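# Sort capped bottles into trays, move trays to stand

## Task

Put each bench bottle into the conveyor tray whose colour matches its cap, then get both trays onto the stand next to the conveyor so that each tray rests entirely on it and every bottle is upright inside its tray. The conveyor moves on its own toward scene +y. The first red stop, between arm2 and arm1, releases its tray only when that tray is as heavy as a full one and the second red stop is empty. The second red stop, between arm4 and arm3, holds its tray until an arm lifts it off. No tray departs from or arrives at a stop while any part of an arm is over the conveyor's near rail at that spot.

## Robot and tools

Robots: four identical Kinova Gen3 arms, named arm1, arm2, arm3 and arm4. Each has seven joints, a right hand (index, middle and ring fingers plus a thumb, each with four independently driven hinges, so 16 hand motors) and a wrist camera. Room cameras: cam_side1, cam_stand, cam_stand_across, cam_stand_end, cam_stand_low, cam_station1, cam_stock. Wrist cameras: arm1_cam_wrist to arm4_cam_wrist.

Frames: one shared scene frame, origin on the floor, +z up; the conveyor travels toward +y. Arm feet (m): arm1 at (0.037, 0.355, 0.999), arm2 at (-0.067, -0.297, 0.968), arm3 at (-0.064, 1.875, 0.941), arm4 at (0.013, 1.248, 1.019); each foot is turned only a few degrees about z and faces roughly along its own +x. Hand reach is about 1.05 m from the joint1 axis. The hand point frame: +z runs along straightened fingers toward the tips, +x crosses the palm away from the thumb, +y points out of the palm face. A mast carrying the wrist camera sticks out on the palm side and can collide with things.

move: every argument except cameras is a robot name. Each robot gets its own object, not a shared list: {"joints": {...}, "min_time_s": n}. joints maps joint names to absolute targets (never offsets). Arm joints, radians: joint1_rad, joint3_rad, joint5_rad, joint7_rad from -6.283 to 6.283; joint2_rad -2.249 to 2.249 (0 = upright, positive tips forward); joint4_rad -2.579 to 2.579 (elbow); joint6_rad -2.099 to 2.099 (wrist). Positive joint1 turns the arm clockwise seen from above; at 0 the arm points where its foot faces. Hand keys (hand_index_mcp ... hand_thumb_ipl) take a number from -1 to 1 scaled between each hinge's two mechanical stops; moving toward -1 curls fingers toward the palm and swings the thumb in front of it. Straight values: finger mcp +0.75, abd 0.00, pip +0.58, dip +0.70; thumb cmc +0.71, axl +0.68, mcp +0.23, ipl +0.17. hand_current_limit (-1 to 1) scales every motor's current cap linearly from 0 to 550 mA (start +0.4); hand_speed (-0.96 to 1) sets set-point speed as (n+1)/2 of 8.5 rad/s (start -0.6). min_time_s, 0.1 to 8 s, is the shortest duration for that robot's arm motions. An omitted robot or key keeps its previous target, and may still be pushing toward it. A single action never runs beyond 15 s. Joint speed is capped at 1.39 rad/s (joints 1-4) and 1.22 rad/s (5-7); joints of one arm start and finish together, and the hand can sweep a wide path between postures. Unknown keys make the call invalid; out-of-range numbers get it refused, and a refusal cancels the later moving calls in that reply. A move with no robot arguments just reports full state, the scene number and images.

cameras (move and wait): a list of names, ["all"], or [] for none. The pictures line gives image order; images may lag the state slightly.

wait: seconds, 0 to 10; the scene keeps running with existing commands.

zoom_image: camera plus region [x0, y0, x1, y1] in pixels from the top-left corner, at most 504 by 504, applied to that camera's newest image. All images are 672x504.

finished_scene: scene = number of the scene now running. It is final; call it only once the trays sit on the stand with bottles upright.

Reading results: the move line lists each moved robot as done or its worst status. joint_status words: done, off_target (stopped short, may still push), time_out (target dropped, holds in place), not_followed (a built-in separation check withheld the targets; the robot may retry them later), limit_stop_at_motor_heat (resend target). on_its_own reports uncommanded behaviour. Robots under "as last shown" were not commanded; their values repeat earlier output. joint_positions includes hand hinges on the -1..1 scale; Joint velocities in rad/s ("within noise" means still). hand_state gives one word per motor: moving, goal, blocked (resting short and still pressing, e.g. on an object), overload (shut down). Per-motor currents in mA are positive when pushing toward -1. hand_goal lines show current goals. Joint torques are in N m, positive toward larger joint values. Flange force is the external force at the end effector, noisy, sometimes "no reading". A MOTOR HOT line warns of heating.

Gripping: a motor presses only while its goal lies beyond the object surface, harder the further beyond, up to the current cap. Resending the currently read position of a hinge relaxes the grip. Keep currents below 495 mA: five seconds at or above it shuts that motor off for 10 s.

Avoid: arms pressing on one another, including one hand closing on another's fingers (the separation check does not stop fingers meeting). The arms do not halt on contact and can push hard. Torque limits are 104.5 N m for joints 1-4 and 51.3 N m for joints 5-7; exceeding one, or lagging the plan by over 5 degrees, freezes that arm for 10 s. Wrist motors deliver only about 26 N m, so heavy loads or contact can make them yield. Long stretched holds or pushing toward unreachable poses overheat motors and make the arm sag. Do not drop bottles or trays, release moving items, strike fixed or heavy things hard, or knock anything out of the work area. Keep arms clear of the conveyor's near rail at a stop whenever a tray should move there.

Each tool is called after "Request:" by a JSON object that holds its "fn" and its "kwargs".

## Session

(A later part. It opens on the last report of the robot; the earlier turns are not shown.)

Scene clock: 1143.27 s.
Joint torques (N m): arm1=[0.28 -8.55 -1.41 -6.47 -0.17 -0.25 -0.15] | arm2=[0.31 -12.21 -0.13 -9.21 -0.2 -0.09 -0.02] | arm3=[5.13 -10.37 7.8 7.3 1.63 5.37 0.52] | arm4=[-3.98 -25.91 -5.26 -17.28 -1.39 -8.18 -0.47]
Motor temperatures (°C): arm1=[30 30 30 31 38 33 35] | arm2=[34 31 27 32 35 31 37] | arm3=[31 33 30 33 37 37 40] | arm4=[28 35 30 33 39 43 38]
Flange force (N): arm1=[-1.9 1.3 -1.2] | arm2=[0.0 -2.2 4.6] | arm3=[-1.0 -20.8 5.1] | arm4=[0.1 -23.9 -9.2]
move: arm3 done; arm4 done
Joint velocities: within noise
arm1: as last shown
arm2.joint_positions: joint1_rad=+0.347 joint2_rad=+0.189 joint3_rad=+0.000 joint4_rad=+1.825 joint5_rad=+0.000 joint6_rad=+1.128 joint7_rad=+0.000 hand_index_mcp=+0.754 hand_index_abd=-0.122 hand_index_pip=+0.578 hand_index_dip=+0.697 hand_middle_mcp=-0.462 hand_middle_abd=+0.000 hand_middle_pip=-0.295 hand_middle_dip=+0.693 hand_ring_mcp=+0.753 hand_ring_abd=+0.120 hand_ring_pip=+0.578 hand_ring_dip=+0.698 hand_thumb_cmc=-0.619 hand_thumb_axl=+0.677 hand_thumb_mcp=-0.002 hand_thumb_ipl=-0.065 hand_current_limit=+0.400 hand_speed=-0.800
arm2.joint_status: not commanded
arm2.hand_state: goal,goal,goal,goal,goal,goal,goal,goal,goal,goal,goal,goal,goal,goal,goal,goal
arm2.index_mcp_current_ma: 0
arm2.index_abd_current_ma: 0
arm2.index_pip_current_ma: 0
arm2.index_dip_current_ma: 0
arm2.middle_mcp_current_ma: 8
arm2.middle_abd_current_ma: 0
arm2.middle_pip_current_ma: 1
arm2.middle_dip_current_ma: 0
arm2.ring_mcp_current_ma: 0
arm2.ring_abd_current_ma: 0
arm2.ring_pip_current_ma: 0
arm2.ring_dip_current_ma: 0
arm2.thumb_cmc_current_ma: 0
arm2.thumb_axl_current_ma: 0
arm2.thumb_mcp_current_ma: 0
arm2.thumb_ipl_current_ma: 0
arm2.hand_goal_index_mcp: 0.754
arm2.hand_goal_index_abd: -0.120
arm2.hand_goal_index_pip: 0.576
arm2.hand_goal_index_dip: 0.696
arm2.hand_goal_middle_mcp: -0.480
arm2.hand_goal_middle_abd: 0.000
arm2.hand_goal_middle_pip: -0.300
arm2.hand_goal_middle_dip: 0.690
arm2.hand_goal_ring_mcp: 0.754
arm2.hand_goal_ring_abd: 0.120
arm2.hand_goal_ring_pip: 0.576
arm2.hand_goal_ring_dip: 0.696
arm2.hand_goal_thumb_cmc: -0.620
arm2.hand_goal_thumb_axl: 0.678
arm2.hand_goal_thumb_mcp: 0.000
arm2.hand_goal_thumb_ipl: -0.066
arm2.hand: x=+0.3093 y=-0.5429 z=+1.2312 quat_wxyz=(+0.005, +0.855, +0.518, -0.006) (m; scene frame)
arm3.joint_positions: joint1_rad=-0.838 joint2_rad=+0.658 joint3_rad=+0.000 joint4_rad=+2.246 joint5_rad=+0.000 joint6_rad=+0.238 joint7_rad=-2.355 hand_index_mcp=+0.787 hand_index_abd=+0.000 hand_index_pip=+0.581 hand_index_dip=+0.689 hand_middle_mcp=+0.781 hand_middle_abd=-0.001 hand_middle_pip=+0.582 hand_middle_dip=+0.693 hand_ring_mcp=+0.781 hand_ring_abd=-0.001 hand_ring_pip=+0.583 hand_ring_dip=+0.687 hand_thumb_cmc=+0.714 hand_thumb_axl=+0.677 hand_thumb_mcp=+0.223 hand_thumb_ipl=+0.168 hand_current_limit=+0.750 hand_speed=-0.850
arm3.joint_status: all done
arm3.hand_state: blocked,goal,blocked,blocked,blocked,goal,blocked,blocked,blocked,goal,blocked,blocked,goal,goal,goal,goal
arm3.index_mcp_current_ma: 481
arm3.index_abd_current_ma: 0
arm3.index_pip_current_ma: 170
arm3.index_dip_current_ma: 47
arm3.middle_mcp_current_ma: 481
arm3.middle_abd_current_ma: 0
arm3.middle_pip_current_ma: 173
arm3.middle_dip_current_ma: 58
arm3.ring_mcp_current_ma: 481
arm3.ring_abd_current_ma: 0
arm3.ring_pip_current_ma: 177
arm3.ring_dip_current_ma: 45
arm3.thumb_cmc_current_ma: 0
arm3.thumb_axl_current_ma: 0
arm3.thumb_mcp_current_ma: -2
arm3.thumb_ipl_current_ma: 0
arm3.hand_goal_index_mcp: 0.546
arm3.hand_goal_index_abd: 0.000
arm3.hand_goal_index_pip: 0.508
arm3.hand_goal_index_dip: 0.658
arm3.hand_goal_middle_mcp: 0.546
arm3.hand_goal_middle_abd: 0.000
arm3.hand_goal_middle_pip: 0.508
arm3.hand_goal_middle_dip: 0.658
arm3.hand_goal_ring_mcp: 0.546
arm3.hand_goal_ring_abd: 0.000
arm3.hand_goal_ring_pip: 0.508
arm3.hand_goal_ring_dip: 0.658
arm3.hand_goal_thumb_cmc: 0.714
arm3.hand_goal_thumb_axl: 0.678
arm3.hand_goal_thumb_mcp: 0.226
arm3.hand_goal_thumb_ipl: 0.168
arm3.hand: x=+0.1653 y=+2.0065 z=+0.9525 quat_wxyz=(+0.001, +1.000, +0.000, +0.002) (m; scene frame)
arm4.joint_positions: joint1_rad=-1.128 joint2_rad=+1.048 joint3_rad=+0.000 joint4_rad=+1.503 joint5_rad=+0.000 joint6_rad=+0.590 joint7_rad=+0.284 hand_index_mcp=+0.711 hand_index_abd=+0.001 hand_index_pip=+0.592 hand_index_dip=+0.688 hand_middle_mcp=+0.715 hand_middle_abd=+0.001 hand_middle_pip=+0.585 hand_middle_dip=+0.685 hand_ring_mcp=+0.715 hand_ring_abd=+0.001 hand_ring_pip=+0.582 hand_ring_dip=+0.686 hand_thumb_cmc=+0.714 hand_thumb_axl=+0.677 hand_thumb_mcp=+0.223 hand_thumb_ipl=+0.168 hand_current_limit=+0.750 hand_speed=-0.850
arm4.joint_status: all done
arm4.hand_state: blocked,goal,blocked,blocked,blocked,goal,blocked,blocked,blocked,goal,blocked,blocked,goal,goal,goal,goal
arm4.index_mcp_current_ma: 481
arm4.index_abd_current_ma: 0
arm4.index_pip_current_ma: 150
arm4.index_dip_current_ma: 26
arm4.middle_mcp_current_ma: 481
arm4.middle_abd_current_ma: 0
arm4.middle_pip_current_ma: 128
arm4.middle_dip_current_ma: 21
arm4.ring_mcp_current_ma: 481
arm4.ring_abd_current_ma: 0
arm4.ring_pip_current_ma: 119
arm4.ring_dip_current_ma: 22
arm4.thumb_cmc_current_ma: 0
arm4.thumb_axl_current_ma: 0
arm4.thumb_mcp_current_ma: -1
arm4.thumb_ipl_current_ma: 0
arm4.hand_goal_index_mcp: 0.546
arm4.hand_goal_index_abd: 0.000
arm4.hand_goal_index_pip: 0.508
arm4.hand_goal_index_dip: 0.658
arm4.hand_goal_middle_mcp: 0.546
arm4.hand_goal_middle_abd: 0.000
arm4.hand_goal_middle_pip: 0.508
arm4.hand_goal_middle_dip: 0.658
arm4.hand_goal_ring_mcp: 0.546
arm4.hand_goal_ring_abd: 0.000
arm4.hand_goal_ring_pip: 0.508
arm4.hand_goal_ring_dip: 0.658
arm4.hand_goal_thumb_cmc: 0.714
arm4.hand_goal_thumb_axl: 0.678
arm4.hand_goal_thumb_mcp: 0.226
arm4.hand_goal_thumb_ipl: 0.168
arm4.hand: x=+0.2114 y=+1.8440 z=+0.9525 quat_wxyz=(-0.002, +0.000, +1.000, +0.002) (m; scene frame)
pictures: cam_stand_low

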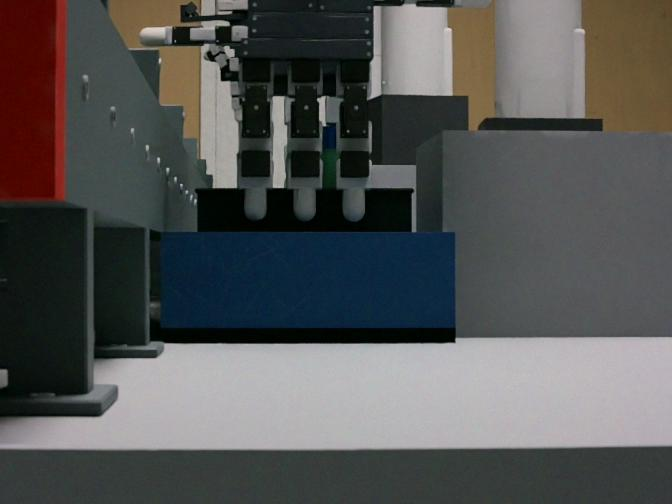

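Same as scene 1. Lower arm3 slightly, release, raise.

Request:
{"fn": "move", "kwargs": {"arm3": {"joints":{"joint2_rad":0.6619,"joint4_rad":2.2462,"joint6_rad":0.2335},"min_time_s":0.8}}}

Request:
{"fn": "move", "kwargs": {"arm3": {"joints":{"hand_index_mcp":0.86,"hand_index_pip":0.577,"hand_index_dip":0.696,"hand_middle_mcp":0.86,"hand_middle_pip":0.577,"hand_middle_dip":0.696,"hand_ring_mcp":0.86,"hand_ring_pip":0.577,"hand_ring_dip":0.696}}, "arm4": {"joints":{"hand_index_mcp":0.86,"hand_index_pip":0.577,"hand_index_dip":0.696,"hand_middle_mcp":0.86,"hand_middle_pip":0.577,"hand_middle_dip":0.696,"hand_ring_mcp":0.86,"hand_ring_pip":0.577,"hand_ring_dip":0.696}}, "cameras": ["cam_stand_low","cam_stand"]}}

Request:
{"fn": "move", "kwargs": {"arm3": {"joints":{"joint2_rad":0.4674,"joint4_rad":2.2063,"joint6_rad":0.4679},"min_time_s":2.5}, "arm4": {"joints":{"joint2_rad":0.9200,"joint4_rad":1.5121,"joint6_rad":0.7095},"min_time_s":2.5}, "cameras": ["cam_stand"]}}

Request:
{"fn": "move", "kwargs": {"arm3": {"joints":{"joint2_rad":0.1901,"joint4_rad":2.0222,"joint6_rad":0.9293},"min_time_s":3}, "arm4": {"joints":{"joint2_rad":0.7154,"joint4_rad":1.4315,"joint6_rad":0.9947},"min_time_s":3}, "cameras": ["cam_stand","cam_stand_end","cam_stand_low"]}}

Scene clock: 1159.47 s.
Joint torques (N m): arm1=[0.29 -8.64 -1.38 -6.48 -0.18 -0.26 -0.14] | arm2=[0.35 -12.22 -0.11 -9.22 -0.19 -0.09 -0.01] | arm3=[5.13 -5.15 7.36 8 1.49 5.11 0.5] | arm4=[-3.9 -25.74 -5.06 -16.98 -1.41 -7.99 -0.49]
Motor temperatures (°C): arm1=[30 30 30 31 38 33 35] | arm2=[34 31 27 32 35 31 37] | arm3=[31 33 30 33 37 37 40] | arm4=[28 35 30 33 39 43 38]
Flange force (N): arm1=[-1.8 1.5 -1.0] | arm2=[0.2 -2.2 4.7] | arm3=[-1.7 -20.2 -11.4] | arm4=[0.0 -23.5 -9.1]
move: arm3 done
Joint velocities: within noise
arm1, arm2, arm4: as last shown
arm3.joint_positions: joint1_rad=-0.838 joint2_rad=+0.662 joint3_rad=+0.000 joint4_rad=+2.246 joint5_rad=+0.000 joint6_rad=+0.233 joint7_rad=-2.355 hand_index_mcp=+0.787 hand_index_abd=+0.002 hand_index_pip=+0.581 hand_index_dip=+0.689 hand_middle_mcp=+0.781 hand_middle_abd=+0.002 hand_middle_pip=+0.582 hand_middle_dip=+0.693 hand_ring_mcp=+0.781 hand_ring_abd=+0.002 hand_ring_pip=+0.583 hand_ring_dip=+0.688 hand_thumb_cmc=+0.714 hand_thumb_axl=+0.677 hand_thumb_mcp=+0.223 hand_thumb_ipl=+0.168 hand_current_limit=+0.750 hand_speed=-0.850
arm3.joint_status: all done
arm3.hand_state: blocked,goal,blocked,blocked,blocked,goal,blocked,blocked,blocked,goal,blocked,blocked,goal,goal,goal,goal
arm3.index_mcp_current_ma: 481
arm3.index_abd_current_ma: 1
arm3.index_pip_current_ma: 170
arm3.index_dip_current_ma: 47
arm3.middle_mcp_current_ma: 481
arm3.middle_abd_current_ma: 1
arm3.middle_pip_current_ma: 173
arm3.middle_dip_current_ma: 58
arm3.ring_mcp_current_ma: 481
arm3.ring_abd_current_ma: 1
arm3.ring_pip_current_ma: 177
arm3.ring_dip_current_ma: 46
arm3.thumb_cmc_current_ma: 0
arm3.thumb_axl_current_ma: 0
arm3.thumb_mcp_current_ma: -2
arm3.thumb_ipl_current_ma: 0
arm3.hand_goal_index_mcp: 0.546
arm3.hand_goal_index_abd: 0.000
arm3.hand_goal_index_pip: 0.508
arm3.hand_goal_index_dip: 0.658
arm3.hand_goal_middle_mcp: 0.546
arm3.hand_goal_middle_abd: 0.000
arm3.hand_goal_middle_pip: 0.508
arm3.hand_goal_middle_dip: 0.658
arm3.hand_goal_ring_mcp: 0.546
arm3.hand_goal_ring_abd: 0.000
arm3.hand_goal_ring_pip: 0.508
arm3.hand_goal_ring_dip: 0.658
arm3.hand_goal_thumb_cmc: 0.714
arm3.hand_goal_thumb_axl: 0.678
arm3.hand_goal_thumb_mcp: 0.226
arm3.hand_goal_thumb_ipl: 0.168
arm3.hand: x=+0.1653 y=+2.0065 z=+0.9510 quat_wxyz=(+0.001, +1.000, +0.000, +0.002) (m; scene frame)
pictures: none

Scene clock: 1160.50 s.
Joint torques (N m): arm1=[0.28 -8.59 -1.38 -6.46 -0.21 -0.23 -0.11] | arm2=[0.33 -12.2 -0.13 -9.22 -0.18 -0.07 -0.03] | arm3=[-0.25 -13.54 0.21 -2.47 0.15 -0.25 0.42] | arm4=[-0.27 -21.23 -1.16 -5.5 -0.23 -0.08 -0.55]
Motor temperatures (°C): arm1=[30 30 30 31 38 33 35] | arm2=[34 31 27 32 35 31 37] | arm3=[31 33 30 33 37 37 40] | arm4=[28 35 30 33 39 43 38]
Flange force (N): arm1=[-1.7 1.4 -1.1] | arm2=[0.1 -2.3 4.7] | arm3=[-1.0 0.8 -1.2] | arm4=[0.2 -3.5 -1.0]
move: arm3 done; arm4 done
Joint velocities: within noise
arm1, arm2: as last shown
arm3.joint_positions: joint1_rad=-0.838 joint2_rad=+0.662 joint3_rad=+0.000 joint4_rad=+2.246 joint5_rad=+0.000 joint6_rad=+0.233 joint7_rad=-2.355 hand_index_mcp=+0.853 hand_index_abd=-0.003 hand_index_pip=+0.580 hand_index_dip=+0.699 hand_middle_mcp=+0.853 hand_middle_abd=-0.003 hand_middle_pip=+0.580 hand_middle_dip=+0.699 hand_ring_mcp=+0.852 hand_ring_abd=-0.003 hand_ring_pip=+0.580 hand_ring_dip=+0.699 hand_thumb_cmc=+0.714 hand_thumb_axl=+0.677 hand_thumb_mcp=+0.223 hand_thumb_ipl=+0.168 hand_current_limit=+0.750 hand_speed=-0.850
arm3.joint_status: all done
arm3.hand_state: goal,goal,goal,goal,goal,goal,goal,goal,goal,goal,goal,goal,goal,goal,goal,goal
arm3.index_mcp_current_ma: -6
arm3.index_abd_current_ma: -1
arm3.index_pip_current_ma: 1
arm3.index_dip_current_ma: 1
arm3.middle_mcp_current_ma: -6
arm3.middle_abd_current_ma: -2
arm3.middle_pip_current_ma: 1
arm3.middle_dip_current_ma: 1
arm3.ring_mcp_current_ma: -6
arm3.ring_abd_current_ma: -1
arm3.ring_pip_current_ma: 1
arm3.ring_dip_current_ma: 1
arm3.thumb_cmc_current_ma: 0
arm3.thumb_axl_current_ma: 0
arm3.thumb_mcp_current_ma: -2
arm3.thumb_ipl_current_ma: 0
arm3.hand_goal_index_mcp: 0.860
arm3.hand_goal_index_abd: 0.000
arm3.hand_goal_index_pip: 0.578
arm3.hand_goal_index_dip: 0.696
arm3.hand_goal_middle_mcp: 0.860
arm3.hand_goal_middle_abd: 0.000
arm3.hand_goal_middle_pip: 0.578
arm3.hand_goal_middle_dip: 0.696
arm3.hand_goal_ring_mcp: 0.860
arm3.hand_goal_ring_abd: 0.000
arm3.hand_goal_ring_pip: 0.578
arm3.hand_goal_ring_dip: 0.696
arm3.hand_goal_thumb_cmc: 0.714
arm3.hand_goal_thumb_axl: 0.678
arm3.hand_goal_thumb_mcp: 0.226
arm3.hand_goal_thumb_ipl: 0.168
arm3.hand: x=+0.1653 y=+2.0065 z=+0.9510 quat_wxyz=(+0.001, +1.000, +0.000, +0.002) (m; scene frame)
arm4.joint_positions: joint1_rad=-1.128 joint2_rad=+1.048 joint3_rad=+0.000 joint4_rad=+1.503 joint5_rad=+0.000 joint6_rad=+0.590 joint7_rad=+0.284 hand_index_mcp=+0.853 hand_index_abd=+0.001 hand_index_pip=+0.580 hand_index_dip=+0.699 hand_middle_mcp=+0.853 hand_middle_abd=+0.001 hand_middle_pip=+0.580 hand_middle_dip=+0.698 hand_ring_mcp=+0.853 hand_ring_abd=+0.001 hand_ring_pip=+0.580 hand_ring_dip=+0.698 hand_thumb_cmc=+0.714 hand_thumb_axl=+0.677 hand_thumb_mcp=+0.223 hand_thumb_ipl=+0.168 hand_current_limit=+0.750 hand_speed=-0.850
arm4.joint_status: all done
arm4.hand_state: goal,goal,goal,goal,goal,goal,goal,goal,goal,goal,goal,goal,goal,goal,goal,goal
arm4.index_mcp_current_ma: -2
arm4.index_abd_current_ma: 0
arm4.index_pip_current_ma: 0
arm4.index_dip_current_ma: 0
arm4.middle_mcp_current_ma: -3
arm4.middle_abd_current_ma: 0
arm4.middle_pip_current_ma: 0
arm4.middle_dip_current_ma: 0
arm4.ring_mcp_current_ma: -2
arm4.ring_abd_current_ma: 0
arm4.ring_pip_current_ma: 0
arm4.ring_dip_current_ma: 0
arm4.thumb_cmc_current_ma: 0
arm4.thumb_axl_current_ma: 0
arm4.thumb_mcp_current_ma: -1
arm4.thumb_ipl_current_ma: 0
arm4.hand_goal_index_mcp: 0.860
arm4.hand_goal_index_abd: 0.000
arm4.hand_goal_index_pip: 0.578
arm4.hand_goal_index_dip: 0.696
arm4.hand_goal_middle_mcp: 0.860
arm4.hand_goal_middle_abd: 0.000
arm4.hand_goal_middle_pip: 0.578
arm4.hand_goal_middle_dip: 0.696
arm4.hand_goal_ring_mcp: 0.860
arm4.hand_goal_ring_abd: 0.000
arm4.hand_goal_ring_pip: 0.578
arm4.hand_goal_ring_dip: 0.696
arm4.hand_goal_thumb_cmc: 0.714
arm4.hand_goal_thumb_axl: 0.678
arm4.hand_goal_thumb_mcp: 0.226
arm4.hand_goal_thumb_ipl: 0.168
arm4.hand: x=+0.2113 y=+1.8441 z=+0.9525 quat_wxyz=(-0.002, +0.000, +1.000, +0.002) (m; scene frame)
pictures: cam_stand, cam_stand_low

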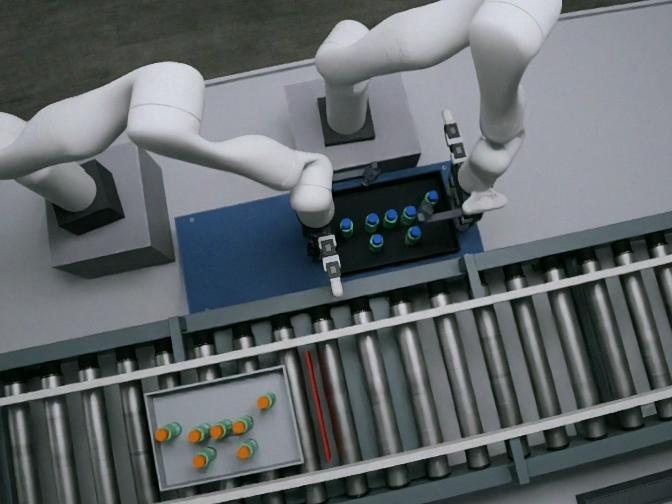

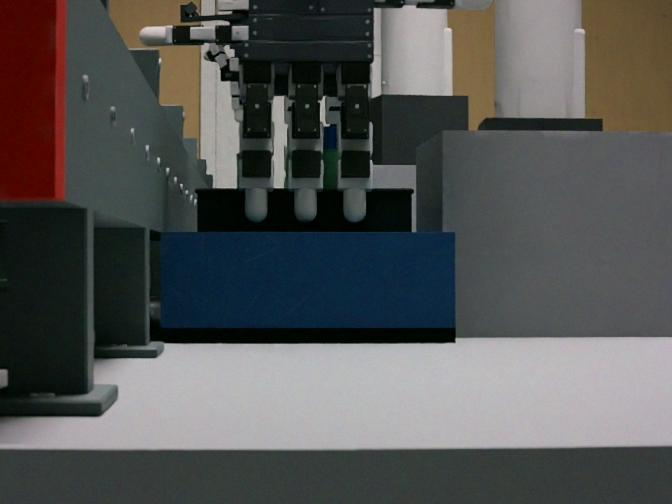

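Scene clock: 1163.30 s.
Joint torques (N m): arm1=[0.27 -8.64 -1.43 -6.43 -0.19 -0.27 -0.12] | arm2=[0.34 -12.23 -0.11 -9.22 -0.2 -0.07 -0.03] | arm3=[-0.28 -12.11 0.13 -4.34 0.15 -0.22 0.44] | arm4=[-0.21 -20.66 -1.16 -6.31 -0.28 -0.17 -0.45]
Motor temperatures (°C): arm1=[30 30 30 31 38 33 35] | arm2=[34 31 27 32 35 31 37] | arm3=[31 33 30 33 37 37 40] | arm4=[28 35 30 33 39 43 38]
Flange force (N): arm1=[-1.8 1.6 -1.2] | arm2=[0.1 -2.2 4.7] | arm3=[-1.5 1.1 -0.9] | arm4=[0.3 -3.3 -0.7]
move: arm3 done; arm4 done
Joint velocities: within noise
arm1, arm2: as last shown
arm3.joint_positions: joint1_rad=-0.838 joint2_rad=+0.467 joint3_rad=+0.000 joint4_rad=+2.206 joint5_rad=+0.000 joint6_rad=+0.468 joint7_rad=-2.355 hand_index_mcp=+0.853 hand_index_abd=-0.003 hand_index_pip=+0.580 hand_index_dip=+0.699 hand_middle_mcp=+0.853 hand_middle_abd=-0.003 hand_middle_pip=+0.580 hand_middle_dip=+0.699 hand_ring_mcp=+0.853 hand_ring_abd=-0.003 hand_ring_pip=+0.580 hand_ring_dip=+0.699 hand_thumb_cmc=+0.714 hand_thumb_axl=+0.677 hand_thumb_mcp=+0.223 hand_thumb_ipl=+0.168 hand_current_limit=+0.750 hand_speed=-0.850
arm3.joint_status: all done
arm3.hand_state: goal,goal,goal,goal,goal,goal,goal,goal,goal,goal,goal,goal,goal,goal,goal,goal
arm3.index_mcp_current_ma: -6
arm3.index_abd_current_ma: -1
arm3.index_pip_current_ma: 1
arm3.index_dip_current_ma: 1
arm3.middle_mcp_current_ma: -6
arm3.middle_abd_current_ma: -2
arm3.middle_pip_current_ma: 1
arm3.middle_dip_current_ma: 1
arm3.ring_mcp_current_ma: -6
arm3.ring_abd_current_ma: -1
arm3.ring_pip_current_ma: 1
arm3.ring_dip_current_ma: 1
arm3.thumb_cmc_current_ma: 0
arm3.thumb_axl_current_ma: 0
arm3.thumb_mcp_current_ma: -2
arm3.thumb_ipl_current_ma: 0
arm3.hand_goal_index_mcp: 0.860
arm3.hand_goal_index_abd: 0.000
arm3.hand_goal_index_pip: 0.578
arm3.hand_goal_index_dip: 0.696
arm3.hand_goal_middle_mcp: 0.860
arm3.hand_goal_middle_abd: 0.000
arm3.hand_goal_middle_pip: 0.578
arm3.hand_goal_middle_dip: 0.696
arm3.hand_goal_ring_mcp: 0.860
arm3.hand_goal_ring_abd: 0.000
arm3.hand_goal_ring_pip: 0.578
arm3.hand_goal_ring_dip: 0.696
arm3.hand_goal_thumb_cmc: 0.714
arm3.hand_goal_thumb_axl: 0.678
arm3.hand_goal_thumb_mcp: 0.226
arm3.hand_goal_thumb_ipl: 0.168
arm3.hand: x=+0.1650 y=+2.0067 z=+1.0200 quat_wxyz=(+0.001, +1.000, +0.000, +0.002) (m; scene frame)
arm4.joint_positions: joint1_rad=-1.128 joint2_rad=+0.920 joint3_rad=+0.000 joint4_rad=+1.512 joint5_rad=+0.000 joint6_rad=+0.709 joint7_rad=+0.284 hand_index_mcp=+0.853 hand_index_abd=+0.001 hand_index_pip=+0.580 hand_index_dip=+0.699 hand_middle_mcp=+0.853 hand_middle_abd=+0.001 hand_middle_pip=+0.580 hand_middle_dip=+0.698 hand_ring_mcp=+0.853 hand_ring_abd=+0.001 hand_ring_pip=+0.580 hand_ring_dip=+0.698 hand_thumb_cmc=+0.714 hand_thumb_axl=+0.677 hand_thumb_mcp=+0.223 hand_thumb_ipl=+0.168 hand_current_limit=+0.750 hand_speed=-0.850
arm4.joint_status: all done
arm4.hand_state: goal,goal,goal,goal,goal,goal,goal,goal,goal,goal,goal,goal,goal,goal,goal,goal
arm4.index_mcp_current_ma: -2
arm4.index_abd_current_ma: 0
arm4.index_pip_current_ma: 0
arm4.index_dip_current_ma: 0
arm4.middle_mcp_current_ma: -2
arm4.middle_abd_current_ma: 0
arm4.middle_pip_current_ma: 0
arm4.middle_dip_current_ma: 0
arm4.ring_mcp_current_ma: -2
arm4.ring_abd_current_ma: 0
arm4.ring_pip_current_ma: 0
arm4.ring_dip_current_ma: 0
arm4.thumb_cmc_current_ma: 0
arm4.thumb_axl_current_ma: 0
arm4.thumb_mcp_current_ma: -1
arm4.thumb_ipl_current_ma: 0
arm4.hand_goal_index_mcp: 0.860
arm4.hand_goal_index_abd: 0.000
arm4.hand_goal_index_pip: 0.578
arm4.hand_goal_index_dip: 0.696
arm4.hand_goal_middle_mcp: 0.860
arm4.hand_goal_middle_abd: 0.000
arm4.hand_goal_middle_pip: 0.578
arm4.hand_goal_middle_dip: 0.696
arm4.hand_goal_ring_mcp: 0.860
arm4.hand_goal_ring_abd: 0.000
arm4.hand_goal_ring_pip: 0.578
arm4.hand_goal_ring_dip: 0.696
arm4.hand_goal_thumb_cmc: 0.714
arm4.hand_goal_thumb_axl: 0.678
arm4.hand_goal_thumb_mcp: 0.226
arm4.hand_goal_thumb_ipl: 0.168
arm4.hand: x=+0.2116 y=+1.8438 z=+1.0201 quat_wxyz=(-0.002, +0.000, +1.000, +0.002) (m; scene frame)
pictures: cam_stand

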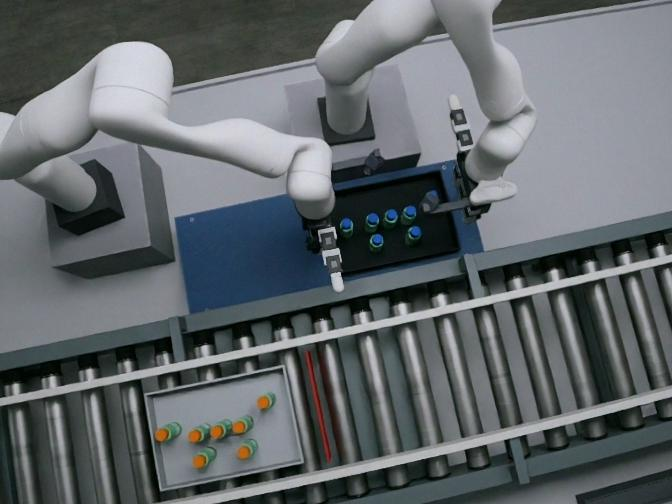

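Scene clock: 1166.60 s.
Joint torques (N m): arm1=[0.28 -8.58 -1.43 -6.45 -0.2 -0.25 -0.1] | arm2=[0.3 -12.22 -0.14 -9.21 -0.21 -0.08 0.01] | arm3=[-0.29 -9.95 0 -7.37 0.15 -0.22 0.45] | arm4=[-0.21 -19.55 -1.19 -7.8 -0.28 -0.06 -0.56]
Motor temperatures (°C): arm1=[30 30 30 31 38 33 35] | arm2=[34 31 27 32 35 31 37] | arm3=[31 33 30 33 37 37 40] | arm4=[28 35 30 33 39 43 38]
Flange force (N): arm1=[-1.7 1.4 -1.1] | arm2=[0.1 -2.2 4.7] | arm3=[-2.3 1.3 0.1] | arm4=[-0.1 -3.4 0.3]
move: arm3 done; arm4 done
Joint velocities: within noise
arm1, arm2: as last shown
arm3.joint_positions: joint1_rad=-0.838 joint2_rad=+0.190 joint3_rad=+0.000 joint4_rad=+2.022 joint5_rad=+0.000 joint6_rad=+0.929 joint7_rad=-2.355 hand_index_mcp=+0.853 hand_index_abd=-0.003 hand_index_pip=+0.580 hand_index_dip=+0.699 hand_middle_mcp=+0.853 hand_middle_abd=-0.003 hand_middle_pip=+0.580 hand_middle_dip=+0.699 hand_ring_mcp=+0.853 hand_ring_abd=-0.003 hand_ring_pip=+0.580 hand_ring_dip=+0.699 hand_thumb_cmc=+0.714 hand_thumb_axl=+0.677 hand_thumb_mcp=+0.223 hand_thumb_ipl=+0.168 hand_current_limit=+0.750 hand_speed=-0.850
arm3.joint_status: all done
arm3.hand_state: goal,goal,goal,goal,goal,goal,goal,goal,goal,goal,goal,goal,goal,goal,goal,goal
arm3.index_mcp_current_ma: -6
arm3.index_abd_current_ma: -1
arm3.index_pip_current_ma: 1
arm3.index_dip_current_ma: 1
arm3.middle_mcp_current_ma: -6
arm3.middle_abd_current_ma: -2
arm3.middle_pip_current_ma: 1
arm3.middle_dip_current_ma: 1
arm3.ring_mcp_current_ma: -6
arm3.ring_abd_current_ma: -1
arm3.ring_pip_current_ma: 1
arm3.ring_dip_current_ma: 1
arm3.thumb_cmc_current_ma: 0
arm3.thumb_axl_current_ma: 0
arm3.thumb_mcp_current_ma: -2
arm3.thumb_ipl_current_ma: 0
arm3.hand_goal_index_mcp: 0.860
arm3.hand_goal_index_abd: 0.000
arm3.hand_goal_index_pip: 0.578
arm3.hand_goal_index_dip: 0.696
arm3.hand_goal_middle_mcp: 0.860
arm3.hand_goal_middle_abd: 0.000
arm3.hand_goal_middle_pip: 0.578
arm3.hand_goal_middle_dip: 0.696
arm3.hand_goal_ring_mcp: 0.860
arm3.hand_goal_ring_abd: 0.000
arm3.hand_goal_ring_pip: 0.578
arm3.hand_goal_ring_dip: 0.696
arm3.hand_goal_thumb_cmc: 0.714
arm3.hand_goal_thumb_axl: 0.678
arm3.hand_goal_thumb_mcp: 0.226
arm3.hand_goal_thumb_ipl: 0.168
arm3.hand: x=+0.1645 y=+2.0070 z=+1.1500 quat_wxyz=(+0.001, +1.000, +0.000, +0.002) (m; scene frame)
arm4.joint_positions: joint1_rad=-1.128 joint2_rad=+0.715 joint3_rad=+0.000 joint4_rad=+1.431 joint5_rad=+0.000 joint6_rad=+0.995 joint7_rad=+0.284 hand_index_mcp=+0.853 hand_index_abd=+0.001 hand_index_pip=+0.580 hand_index_dip=+0.699 hand_middle_mcp=+0.853 hand_middle_abd=+0.001 hand_middle_pip=+0.580 hand_middle_dip=+0.698 hand_ring_mcp=+0.853 hand_ring_abd=+0.001 hand_ring_pip=+0.580 hand_ring_dip=+0.698 hand_thumb_cmc=+0.714 hand_thumb_axl=+0.677 hand_thumb_mcp=+0.223 hand_thumb_ipl=+0.168 hand_current_limit=+0.750 hand_speed=-0.850
arm4.joint_status: all done
arm4.hand_state: goal,goal,goal,goal,goal,goal,goal,goal,goal,goal,goal,goal,goal,goal,goal,goal
arm4.index_mcp_current_ma: -2
arm4.index_abd_current_ma: 0
arm4.index_pip_current_ma: 0
arm4.index_dip_current_ma: 0
arm4.middle_mcp_current_ma: -2
arm4.middle_abd_current_ma: 0
arm4.middle_pip_current_ma: 0
arm4.middle_dip_current_ma: 0
arm4.ring_mcp_current_ma: -2
arm4.ring_abd_current_ma: 0
arm4.ring_pip_current_ma: 0
arm4.ring_dip_current_ma: 0
arm4.thumb_cmc_current_ma: 0
arm4.thumb_axl_current_ma: 0
arm4.thumb_mcp_current_ma: -1
arm4.thumb_ipl_current_ma: 0
arm4.hand_goal_index_mcp: 0.860
arm4.hand_goal_index_abd: 0.000
arm4.hand_goal_index_pip: 0.578
arm4.hand_goal_index_dip: 0.696
arm4.hand_goal_middle_mcp: 0.860
arm4.hand_goal_middle_abd: 0.000
arm4.hand_goal_middle_pip: 0.578
arm4.hand_goal_middle_dip: 0.696
arm4.hand_goal_ring_mcp: 0.860
arm4.hand_goal_ring_abd: 0.000
arm4.hand_goal_ring_pip: 0.578
arm4.hand_goal_ring_dip: 0.696
arm4.hand_goal_thumb_cmc: 0.714
arm4.hand_goal_thumb_axl: 0.678
arm4.hand_goal_thumb_mcp: 0.226
arm4.hand_goal_thumb_ipl: 0.168
arm4.hand: x=+0.2120 y=+1.8434 z=+1.1500 quat_wxyz=(-0.002, +0.000, +1.000, +0.002) (m; scene frame)
pictures: cam_stand, cam_stand_end, cam_stand_low

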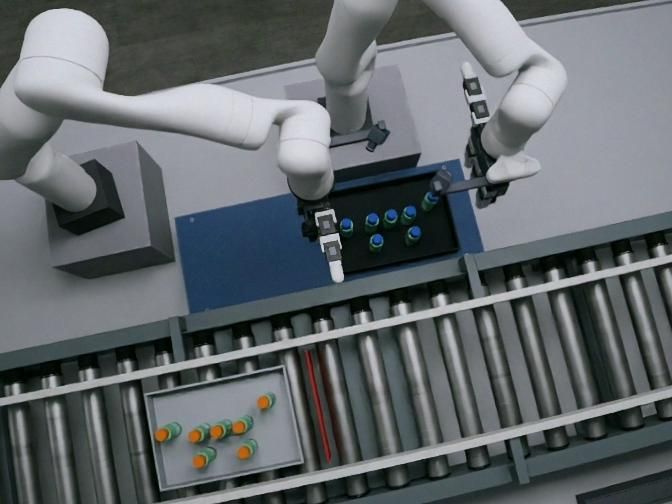

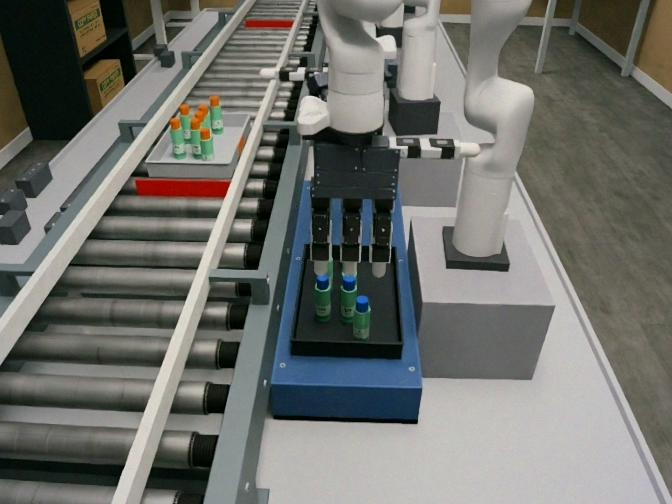

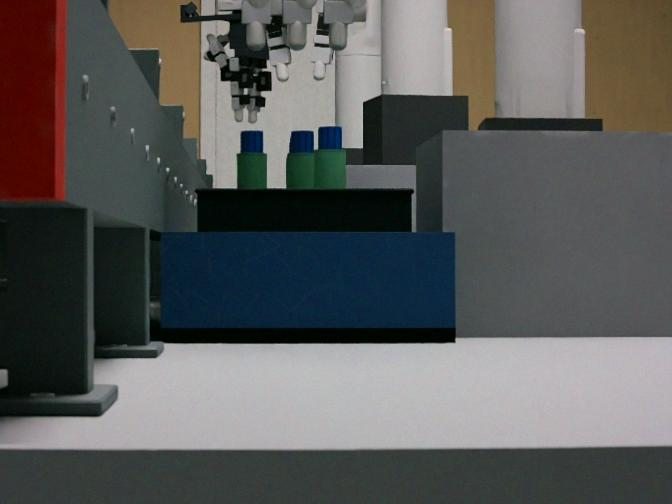

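Request:
{"fn": "move", "kwargs": {"arm3": {"joints":{"joint1_rad":0.2454,"joint2_rad":0.9872,"joint4_rad":0.4563,"joint6_rad":1.6981,"joint7_rad":-1.2714,"hand_index_mcp":0.754,"hand_middle_mcp":0.754,"hand_ring_mcp":0.754},"min_time_s":5.5}, "arm4": {"joints":{"joint1_rad":-0.2074,"joint2_rad":0.0573,"joint4_rad":2.2070,"joint6_rad":0.8773,"joint7_rad":1.2054,"hand_index_mcp":0.754,"hand_middle_mcp":0.754,"hand_ring_mcp":0.754},"min_time_s":4.5}, "cameras": ["cam_stand","cam_stand_end"]}}

Request:
{"fn": "move", "kwargs": {"arm4": {"joints":{"joint1_rad":0.0496,"joint2_rad":0.6581,"joint4_rad":1.2904,"joint6_rad":1.1931,"joint7_rad":1.4624},"min_time_s":4}, "arm3": {"joints":{"joint2_rad":1.0158,"joint4_rad":0.7978,"joint6_rad":1.3280},"min_time_s":4}, "cameras": ["cam_stand","cam_stand_end"]}}

Request:
{"fn": "zoom_image", "kwargs": {"camera": "cam_stand_end", "region": [100, 20, 320, 210]}}

Scene clock: 1219.70 s.
Joint torques (N m): arm1=[0.27 -8.58 -1.41 -6.46 -0.17 -0.24 -0.12] | arm2=[0.33 -12.21 -0.1 -9.19 -0.18 -0.08 -0.04] | arm3=[-0.33 -24.43 0.32 -8.99 0.18 -0.27 0.38] | arm4=[-0.23 -7.63 -1.49 -7.22 -0.29 -0.05 -0.47]
Motor temperatures (°C): arm1=[30 30 30 31 38 33 35] | arm2=[34 31 27 32 35 31 37] | arm3=[31 33 30 33 37 37 40] | arm4=[28 35 30 32 39 42 38]
Flange force (N): arm1=[-1.8 1.4 -1.1] | arm2=[0.1 -2.1 4.6] | arm3=no reading | arm4=[0.0 -5.0 1.4]
move: arm3 done; arm4 done
Joint velocities: within noise
arm1.joint_positions: joint1_rad=-1.126 joint2_rad=+0.100 joint3_rad=+0.000 joint4_rad=+2.100 joint5_rad=+0.000 joint6_rad=+0.942 joint7_rad=+0.000 hand_index_mcp=+0.754 hand_index_abd=-0.142 hand_index_pip=+0.578 hand_index_dip=+0.697 hand_middle_mcp=-0.457 hand_middle_abd=+0.000 hand_middle_pip=-0.294 hand_middle_dip=+0.693 hand_ring_mcp=+0.754 hand_ring_abd=+0.142 hand_ring_pip=+0.578 hand_ring_dip=+0.697 hand_thumb_cmc=-0.618 hand_thumb_axl=+0.677 hand_thumb_mcp=-0.002 hand_thumb_ipl=-0.065 hand_current_limit=+0.400 hand_speed=-0.800
arm1.joint_status: not commanded
arm1.hand_state: goal,goal,goal,goal,blocked,goal,goal,goal,goal,goal,goal,goal,goal,goal,goal,goal
arm1.index_mcp_current_ma: 0
arm1.index_abd_current_ma: -1
arm1.index_pip_current_ma: 1
arm1.index_dip_current_ma: 0
arm1.middle_mcp_current_ma: 33
arm1.middle_abd_current_ma: 0
arm1.middle_pip_current_ma: 4
arm1.middle_dip_current_ma: 1
arm1.ring_mcp_current_ma: 0
arm1.ring_abd_current_ma: 1
arm1.ring_pip_current_ma: 1
arm1.ring_dip_current_ma: 0
arm1.thumb_cmc_current_ma: 1
arm1.thumb_axl_current_ma: 0
arm1.thumb_mcp_current_ma: -1
arm1.thumb_ipl_current_ma: 1
arm1.hand_goal_index_mcp: 0.754
arm1.hand_goal_index_abd: -0.140
arm1.hand_goal_index_pip: 0.576
arm1.hand_goal_index_dip: 0.696
arm1.hand_goal_middle_mcp: -0.480
arm1.hand_goal_middle_abd: 0.000
arm1.hand_goal_middle_pip: -0.300
arm1.hand_goal_middle_dip: 0.690
arm1.hand_goal_ring_mcp: 0.754
arm1.hand_goal_ring_abd: 0.140
arm1.hand_goal_ring_pip: 0.576
arm1.hand_goal_ring_dip: 0.696
arm1.hand_goal_thumb_cmc: -0.620
arm1.hand_goal_thumb_axl: 0.678
arm1.hand_goal_thumb_mcp: 0.000
arm1.hand_goal_thumb_ipl: -0.066
arm1.hand: x=+0.2041 y=+0.6974 z=+1.2216 quat_wxyz=(-0.001, +0.163, +0.987, +0.008) (m; scene frame)
arm2: as last shown
arm3.joint_positions: joint1_rad=+0.245 joint2_rad=+0.987 joint3_rad=+0.000 joint4_rad=+0.456 joint5_rad=+0.000 joint6_rad=+1.698 joint7_rad=-1.271 hand_index_mcp=+0.755 hand_index_abd=-0.003 hand_index_pip=+0.580 hand_index_dip=+0.699 hand_middle_mcp=+0.755 hand_middle_abd=-0.003 hand_middle_pip=+0.580 hand_middle_dip=+0.699 hand_ring_mcp=+0.755 hand_ring_abd=-0.003 hand_ring_pip=+0.580 hand_ring_dip=+0.699 hand_thumb_cmc=+0.714 hand_thumb_axl=+0.677 hand_thumb_mcp=+0.223 hand_thumb_ipl=+0.168 hand_current_limit=+0.750 hand_speed=-0.850
arm3.joint_status: all done
arm3.hand_state: goal,goal,goal,goal,goal,goal,goal,goal,goal,goal,goal,goal,goal,goal,goal,goal
arm3.index_mcp_current_ma: 0
arm3.index_abd_current_ma: -1
arm3.index_pip_current_ma: 1
arm3.index_dip_current_ma: 1
arm3.middle_mcp_current_ma: 0
arm3.middle_abd_current_ma: -1
arm3.middle_pip_current_ma: 1
arm3.middle_dip_current_ma: 1
arm3.ring_mcp_current_ma: 0
arm3.ring_abd_current_ma: -1
arm3.ring_pip_current_ma: 1
arm3.ring_dip_current_ma: 1
arm3.thumb_cmc_current_ma: 0
arm3.thumb_axl_current_ma: 0
arm3.thumb_mcp_current_ma: -2
arm3.thumb_ipl_current_ma: 0
arm3.hand_goal_index_mcp: 0.754
arm3.hand_goal_index_abd: 0.000
arm3.hand_goal_index_pip: 0.578
arm3.hand_goal_index_dip: 0.696
arm3.hand_goal_middle_mcp: 0.754
arm3.hand_goal_middle_abd: 0.000
arm3.hand_goal_middle_pip: 0.578
arm3.hand_goal_middle_dip: 0.696
arm3.hand_goal_ring_mcp: 0.754
arm3.hand_goal_ring_abd: 0.000
arm3.hand_goal_ring_pip: 0.578
arm3.hand_goal_ring_dip: 0.696
arm3.hand_goal_thumb_cmc: 0.714
arm3.hand_goal_thumb_axl: 0.678
arm3.hand_goal_thumb_mcp: 0.226
arm3.hand_goal_thumb_ipl: 0.168
arm3.hand: x=+0.5385 y=+1.5717 z=+1.1992 quat_wxyz=(+0.001, +1.000, +0.000, +0.002) (m; scene frame)
arm4.joint_positions: joint1_rad=-0.207 joint2_rad=+0.057 joint3_rad=+0.000 joint4_rad=+2.207 joint5_rad=+0.000 joint6_rad=+0.877 joint7_rad=+1.205 hand_index_mcp=+0.755 hand_index_abd=+0.001 hand_index_pip=+0.580 hand_index_dip=+0.699 hand_middle_mcp=+0.755 hand_middle_abd=+0.001 hand_middle_pip=+0.580 hand_middle_dip=+0.698 hand_ring_mcp=+0.755 hand_ring_abd=+0.001 hand_ring_pip=+0.580 hand_ring_dip=+0.698 hand_thumb_cmc=+0.714 hand_thumb_axl=+0.677 hand_thumb_mcp=+0.223 hand_thumb_ipl=+0.168 hand_current_limit=+0.750 hand_speed=-0.850
arm4.joint_status: all done
arm4.hand_state: goal,goal,goal,goal,goal,goal,goal,goal,goal,goal,goal,goal,goal,goal,goal,goal
arm4.index_mcp_current_ma: 0
arm4.index_abd_current_ma: 0
arm4.index_pip_current_ma: 0
arm4.index_dip_current_ma: 0
arm4.middle_mcp_current_ma: 0
arm4.middle_abd_current_ma: 0
arm4.middle_pip_current_ma: 0
arm4.middle_dip_current_ma: 0
arm4.ring_mcp_current_ma: 0
arm4.ring_abd_current_ma: 0
arm4.ring_pip_current_ma: 0
arm4.ring_dip_current_ma: 0
arm4.thumb_cmc_current_ma: 0
arm4.thumb_axl_current_ma: 0
arm4.thumb_mcp_current_ma: -1
arm4.thumb_ipl_current_ma: 0
arm4.hand_goal_index_mcp: 0.754
arm4.hand_goal_index_abd: 0.000
arm4.hand_goal_index_pip: 0.578
arm4.hand_goal_index_dip: 0.696
arm4.hand_goal_middle_mcp: 0.754
arm4.hand_goal_middle_abd: 0.000
arm4.hand_goal_middle_pip: 0.578
arm4.hand_goal_middle_dip: 0.696
arm4.hand_goal_ring_mcp: 0.754
arm4.hand_goal_ring_abd: 0.000
arm4.hand_goal_ring_pip: 0.578
arm4.hand_goal_ring_dip: 0.696
arm4.hand_goal_thumb_cmc: 0.714
arm4.hand_goal_thumb_axl: 0.678
arm4.hand_goal_thumb_mcp: 0.226
arm4.hand_goal_thumb_ipl: 0.168
arm4.hand: x=+0.2939 y=+1.4039 z=+1.2209 quat_wxyz=(-0.002, +0.000, +1.000, +0.002) (m; scene frame)
pictures: cam_stand, cam_stand_end

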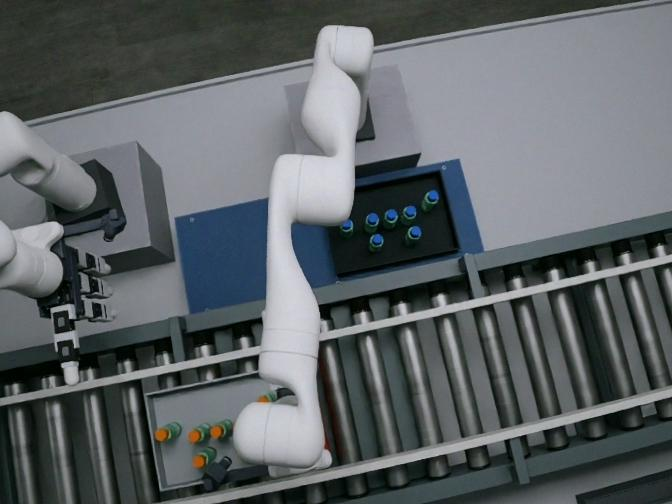

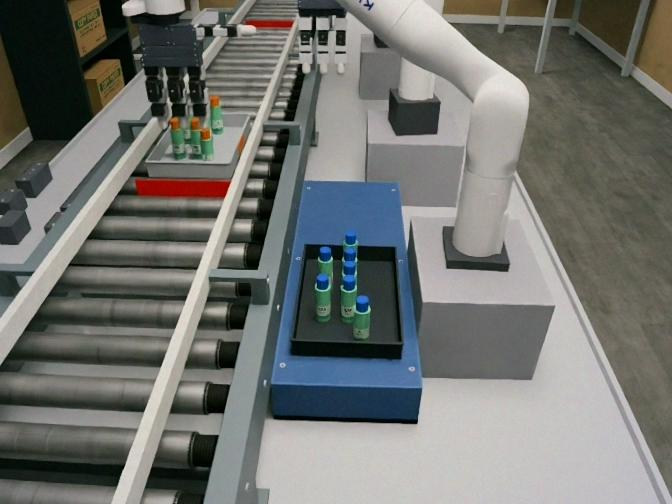

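Scene clock: 1224.00 s.
Joint torques (N m): arm1=[0.27 -8.57 -1.42 -6.4 -0.18 -0.26 -0.14] | arm2=[0.32 -12.23 -0.1 -9.2 -0.2 -0.08 -0.02] | arm3=[-0.22 -24.61 0.21 -8.8 0.15 -0.22 0.43] | arm4=[-0.3 -19.5 -1.2 -8.65 -0.31 -0.1 -0.5]
Motor temperatures (°C): arm1=[30 30 30 31 38 33 35] | arm2=[34 31 27 32 35 31 37] | arm3=[31 33 30 33 37 37 40] | arm4=[28 35 30 32 39 42 38]
Flange force (N): arm1=[-1.9 1.5 -1.3] | arm2=[0.1 -2.1 4.7] | arm3=[-3.2 -1.4 0.8] | arm4=[3.7 -1.7 0.9]
move: arm3 done; arm4 done
Joint velocities: within noise
arm1, arm2: as last shown
arm3.joint_positions: joint1_rad=+0.245 joint2_rad=+1.016 joint3_rad=+0.000 joint4_rad=+0.798 joint5_rad=+0.000 joint6_rad=+1.328 joint7_rad=-1.271 hand_index_mcp=+0.755 hand_index_abd=-0.003 hand_index_pip=+0.580 hand_index_dip=+0.699 hand_middle_mcp=+0.755 hand_middle_abd=-0.003 hand_middle_pip=+0.580 hand_middle_dip=+0.699 hand_ring_mcp=+0.755 hand_ring_abd=-0.002 hand_ring_pip=+0.580 hand_ring_dip=+0.699 hand_thumb_cmc=+0.714 hand_thumb_axl=+0.677 hand_thumb_mcp=+0.223 hand_thumb_ipl=+0.168 hand_current_limit=+0.750 hand_speed=-0.850
arm3.joint_status: all done
arm3.hand_state: goal,goal,goal,goal,goal,goal,goal,goal,goal,goal,goal,goal,goal,goal,goal,goal
arm3.index_mcp_current_ma: 0
arm3.index_abd_current_ma: -1
arm3.index_pip_current_ma: 1
arm3.index_dip_current_ma: 1
arm3.middle_mcp_current_ma: 0
arm3.middle_abd_current_ma: -1
arm3.middle_pip_current_ma: 1
arm3.middle_dip_current_ma: 1
arm3.ring_mcp_current_ma: 0
arm3.ring_abd_current_ma: -1
arm3.ring_pip_current_ma: 1
arm3.ring_dip_current_ma: 1
arm3.thumb_cmc_current_ma: 0
arm3.thumb_axl_current_ma: 0
arm3.thumb_mcp_current_ma: -2
arm3.thumb_ipl_current_ma: 0
arm3.hand_goal_index_mcp: 0.754
arm3.hand_goal_index_abd: 0.000
arm3.hand_goal_index_pip: 0.578
arm3.hand_goal_index_dip: 0.696
arm3.hand_goal_middle_mcp: 0.754
arm3.hand_goal_middle_abd: 0.000
arm3.hand_goal_middle_pip: 0.578
arm3.hand_goal_middle_dip: 0.696
arm3.hand_goal_ring_mcp: 0.754
arm3.hand_goal_ring_abd: 0.000
arm3.hand_goal_ring_pip: 0.578
arm3.hand_goal_ring_dip: 0.696
arm3.hand_goal_thumb_cmc: 0.714
arm3.hand_goal_thumb_axl: 0.678
arm3.hand_goal_thumb_mcp: 0.226
arm3.hand_goal_thumb_ipl: 0.168
arm3.hand: x=+0.5388 y=+1.5715 z=+1.0736 quat_wxyz=(+0.001, +1.000, +0.000, +0.002) (m; scene frame)
arm4.joint_positions: joint1_rad=+0.050 joint2_rad=+0.658 joint3_rad=+0.000 joint4_rad=+1.290 joint5_rad=+0.000 joint6_rad=+1.193 joint7_rad=+1.462 hand_index_mcp=+0.755 hand_index_abd=+0.001 hand_index_pip=+0.580 hand_index_dip=+0.699 hand_middle_mcp=+0.755 hand_middle_abd=+0.001 hand_middle_pip=+0.580 hand_middle_dip=+0.698 hand_ring_mcp=+0.755 hand_ring_abd=+0.001 hand_ring_pip=+0.580 hand_ring_dip=+0.698 hand_thumb_cmc=+0.714 hand_thumb_axl=+0.677 hand_thumb_mcp=+0.223 hand_thumb_ipl=+0.168 hand_current_limit=+0.750 hand_speed=-0.850
arm4.joint_status: all done
arm4.hand_state: goal,goal,goal,goal,goal,goal,goal,goal,goal,goal,goal,goal,goal,goal,goal,goal
arm4.index_mcp_current_ma: 0
arm4.index_abd_current_ma: 0
arm4.index_pip_current_ma: 0
arm4.index_dip_current_ma: 0
arm4.middle_mcp_current_ma: 0
arm4.middle_abd_current_ma: 0
arm4.middle_pip_current_ma: 0
arm4.middle_dip_current_ma: 0
arm4.ring_mcp_current_ma: 0
arm4.ring_abd_current_ma: 0
arm4.ring_pip_current_ma: 0
arm4.ring_dip_current_ma: 0
arm4.thumb_cmc_current_ma: 0
arm4.thumb_axl_current_ma: 0
arm4.thumb_mcp_current_ma: -1
arm4.thumb_ipl_current_ma: 0
arm4.hand_goal_index_mcp: 0.754
arm4.hand_goal_index_abd: 0.000
arm4.hand_goal_index_pip: 0.578
arm4.hand_goal_index_dip: 0.696
arm4.hand_goal_middle_mcp: 0.754
arm4.hand_goal_middle_abd: 0.000
arm4.hand_goal_middle_pip: 0.578
arm4.hand_goal_middle_dip: 0.696
arm4.hand_goal_ring_mcp: 0.754
arm4.hand_goal_ring_abd: 0.000
arm4.hand_goal_ring_pip: 0.578
arm4.hand_goal_ring_dip: 0.696
arm4.hand_goal_thumb_cmc: 0.714
arm4.hand_goal_thumb_axl: 0.678
arm4.hand_goal_thumb_mcp: 0.226
arm4.hand_goal_thumb_ipl: 0.168
arm4.hand: x=+0.5857 y=+1.3668 z=+1.2177 quat_wxyz=(-0.002, +0.000, +1.000, +0.002) (m; scene frame)
pictures: cam_stand, cam_stand_end

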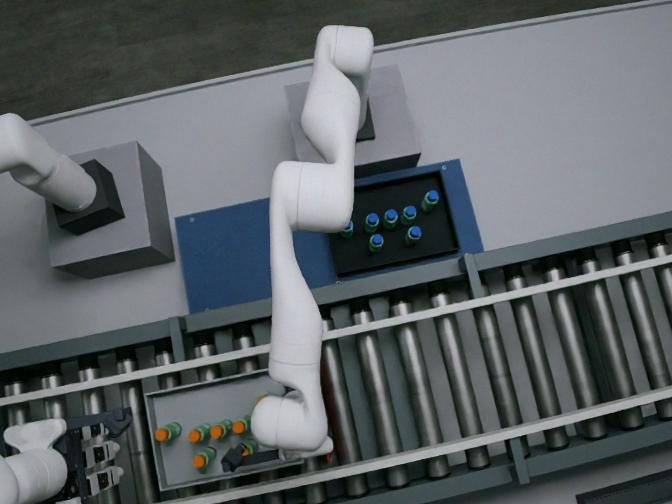

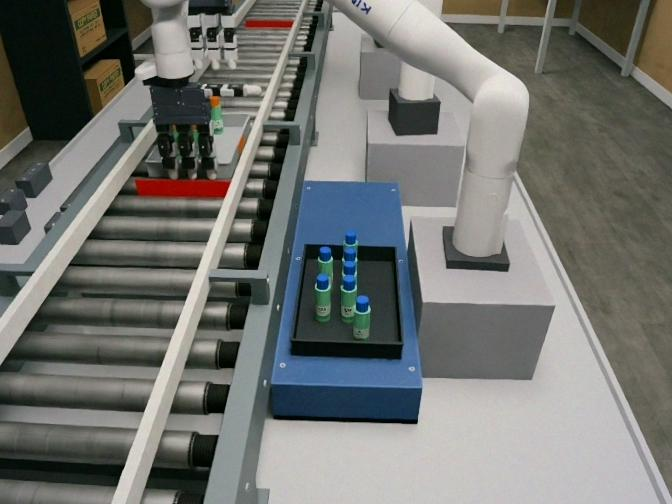

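Scaled by 2.291 from the camera's 672x504 image, which has a finer 960x720 frame.

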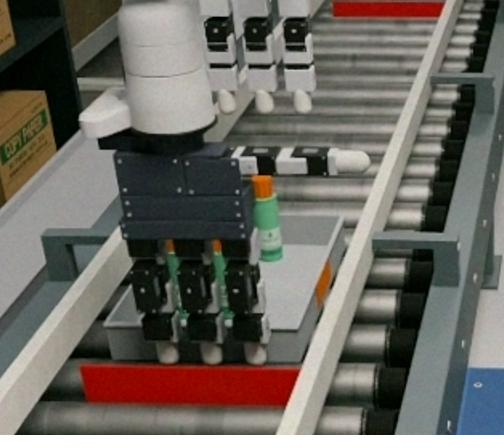

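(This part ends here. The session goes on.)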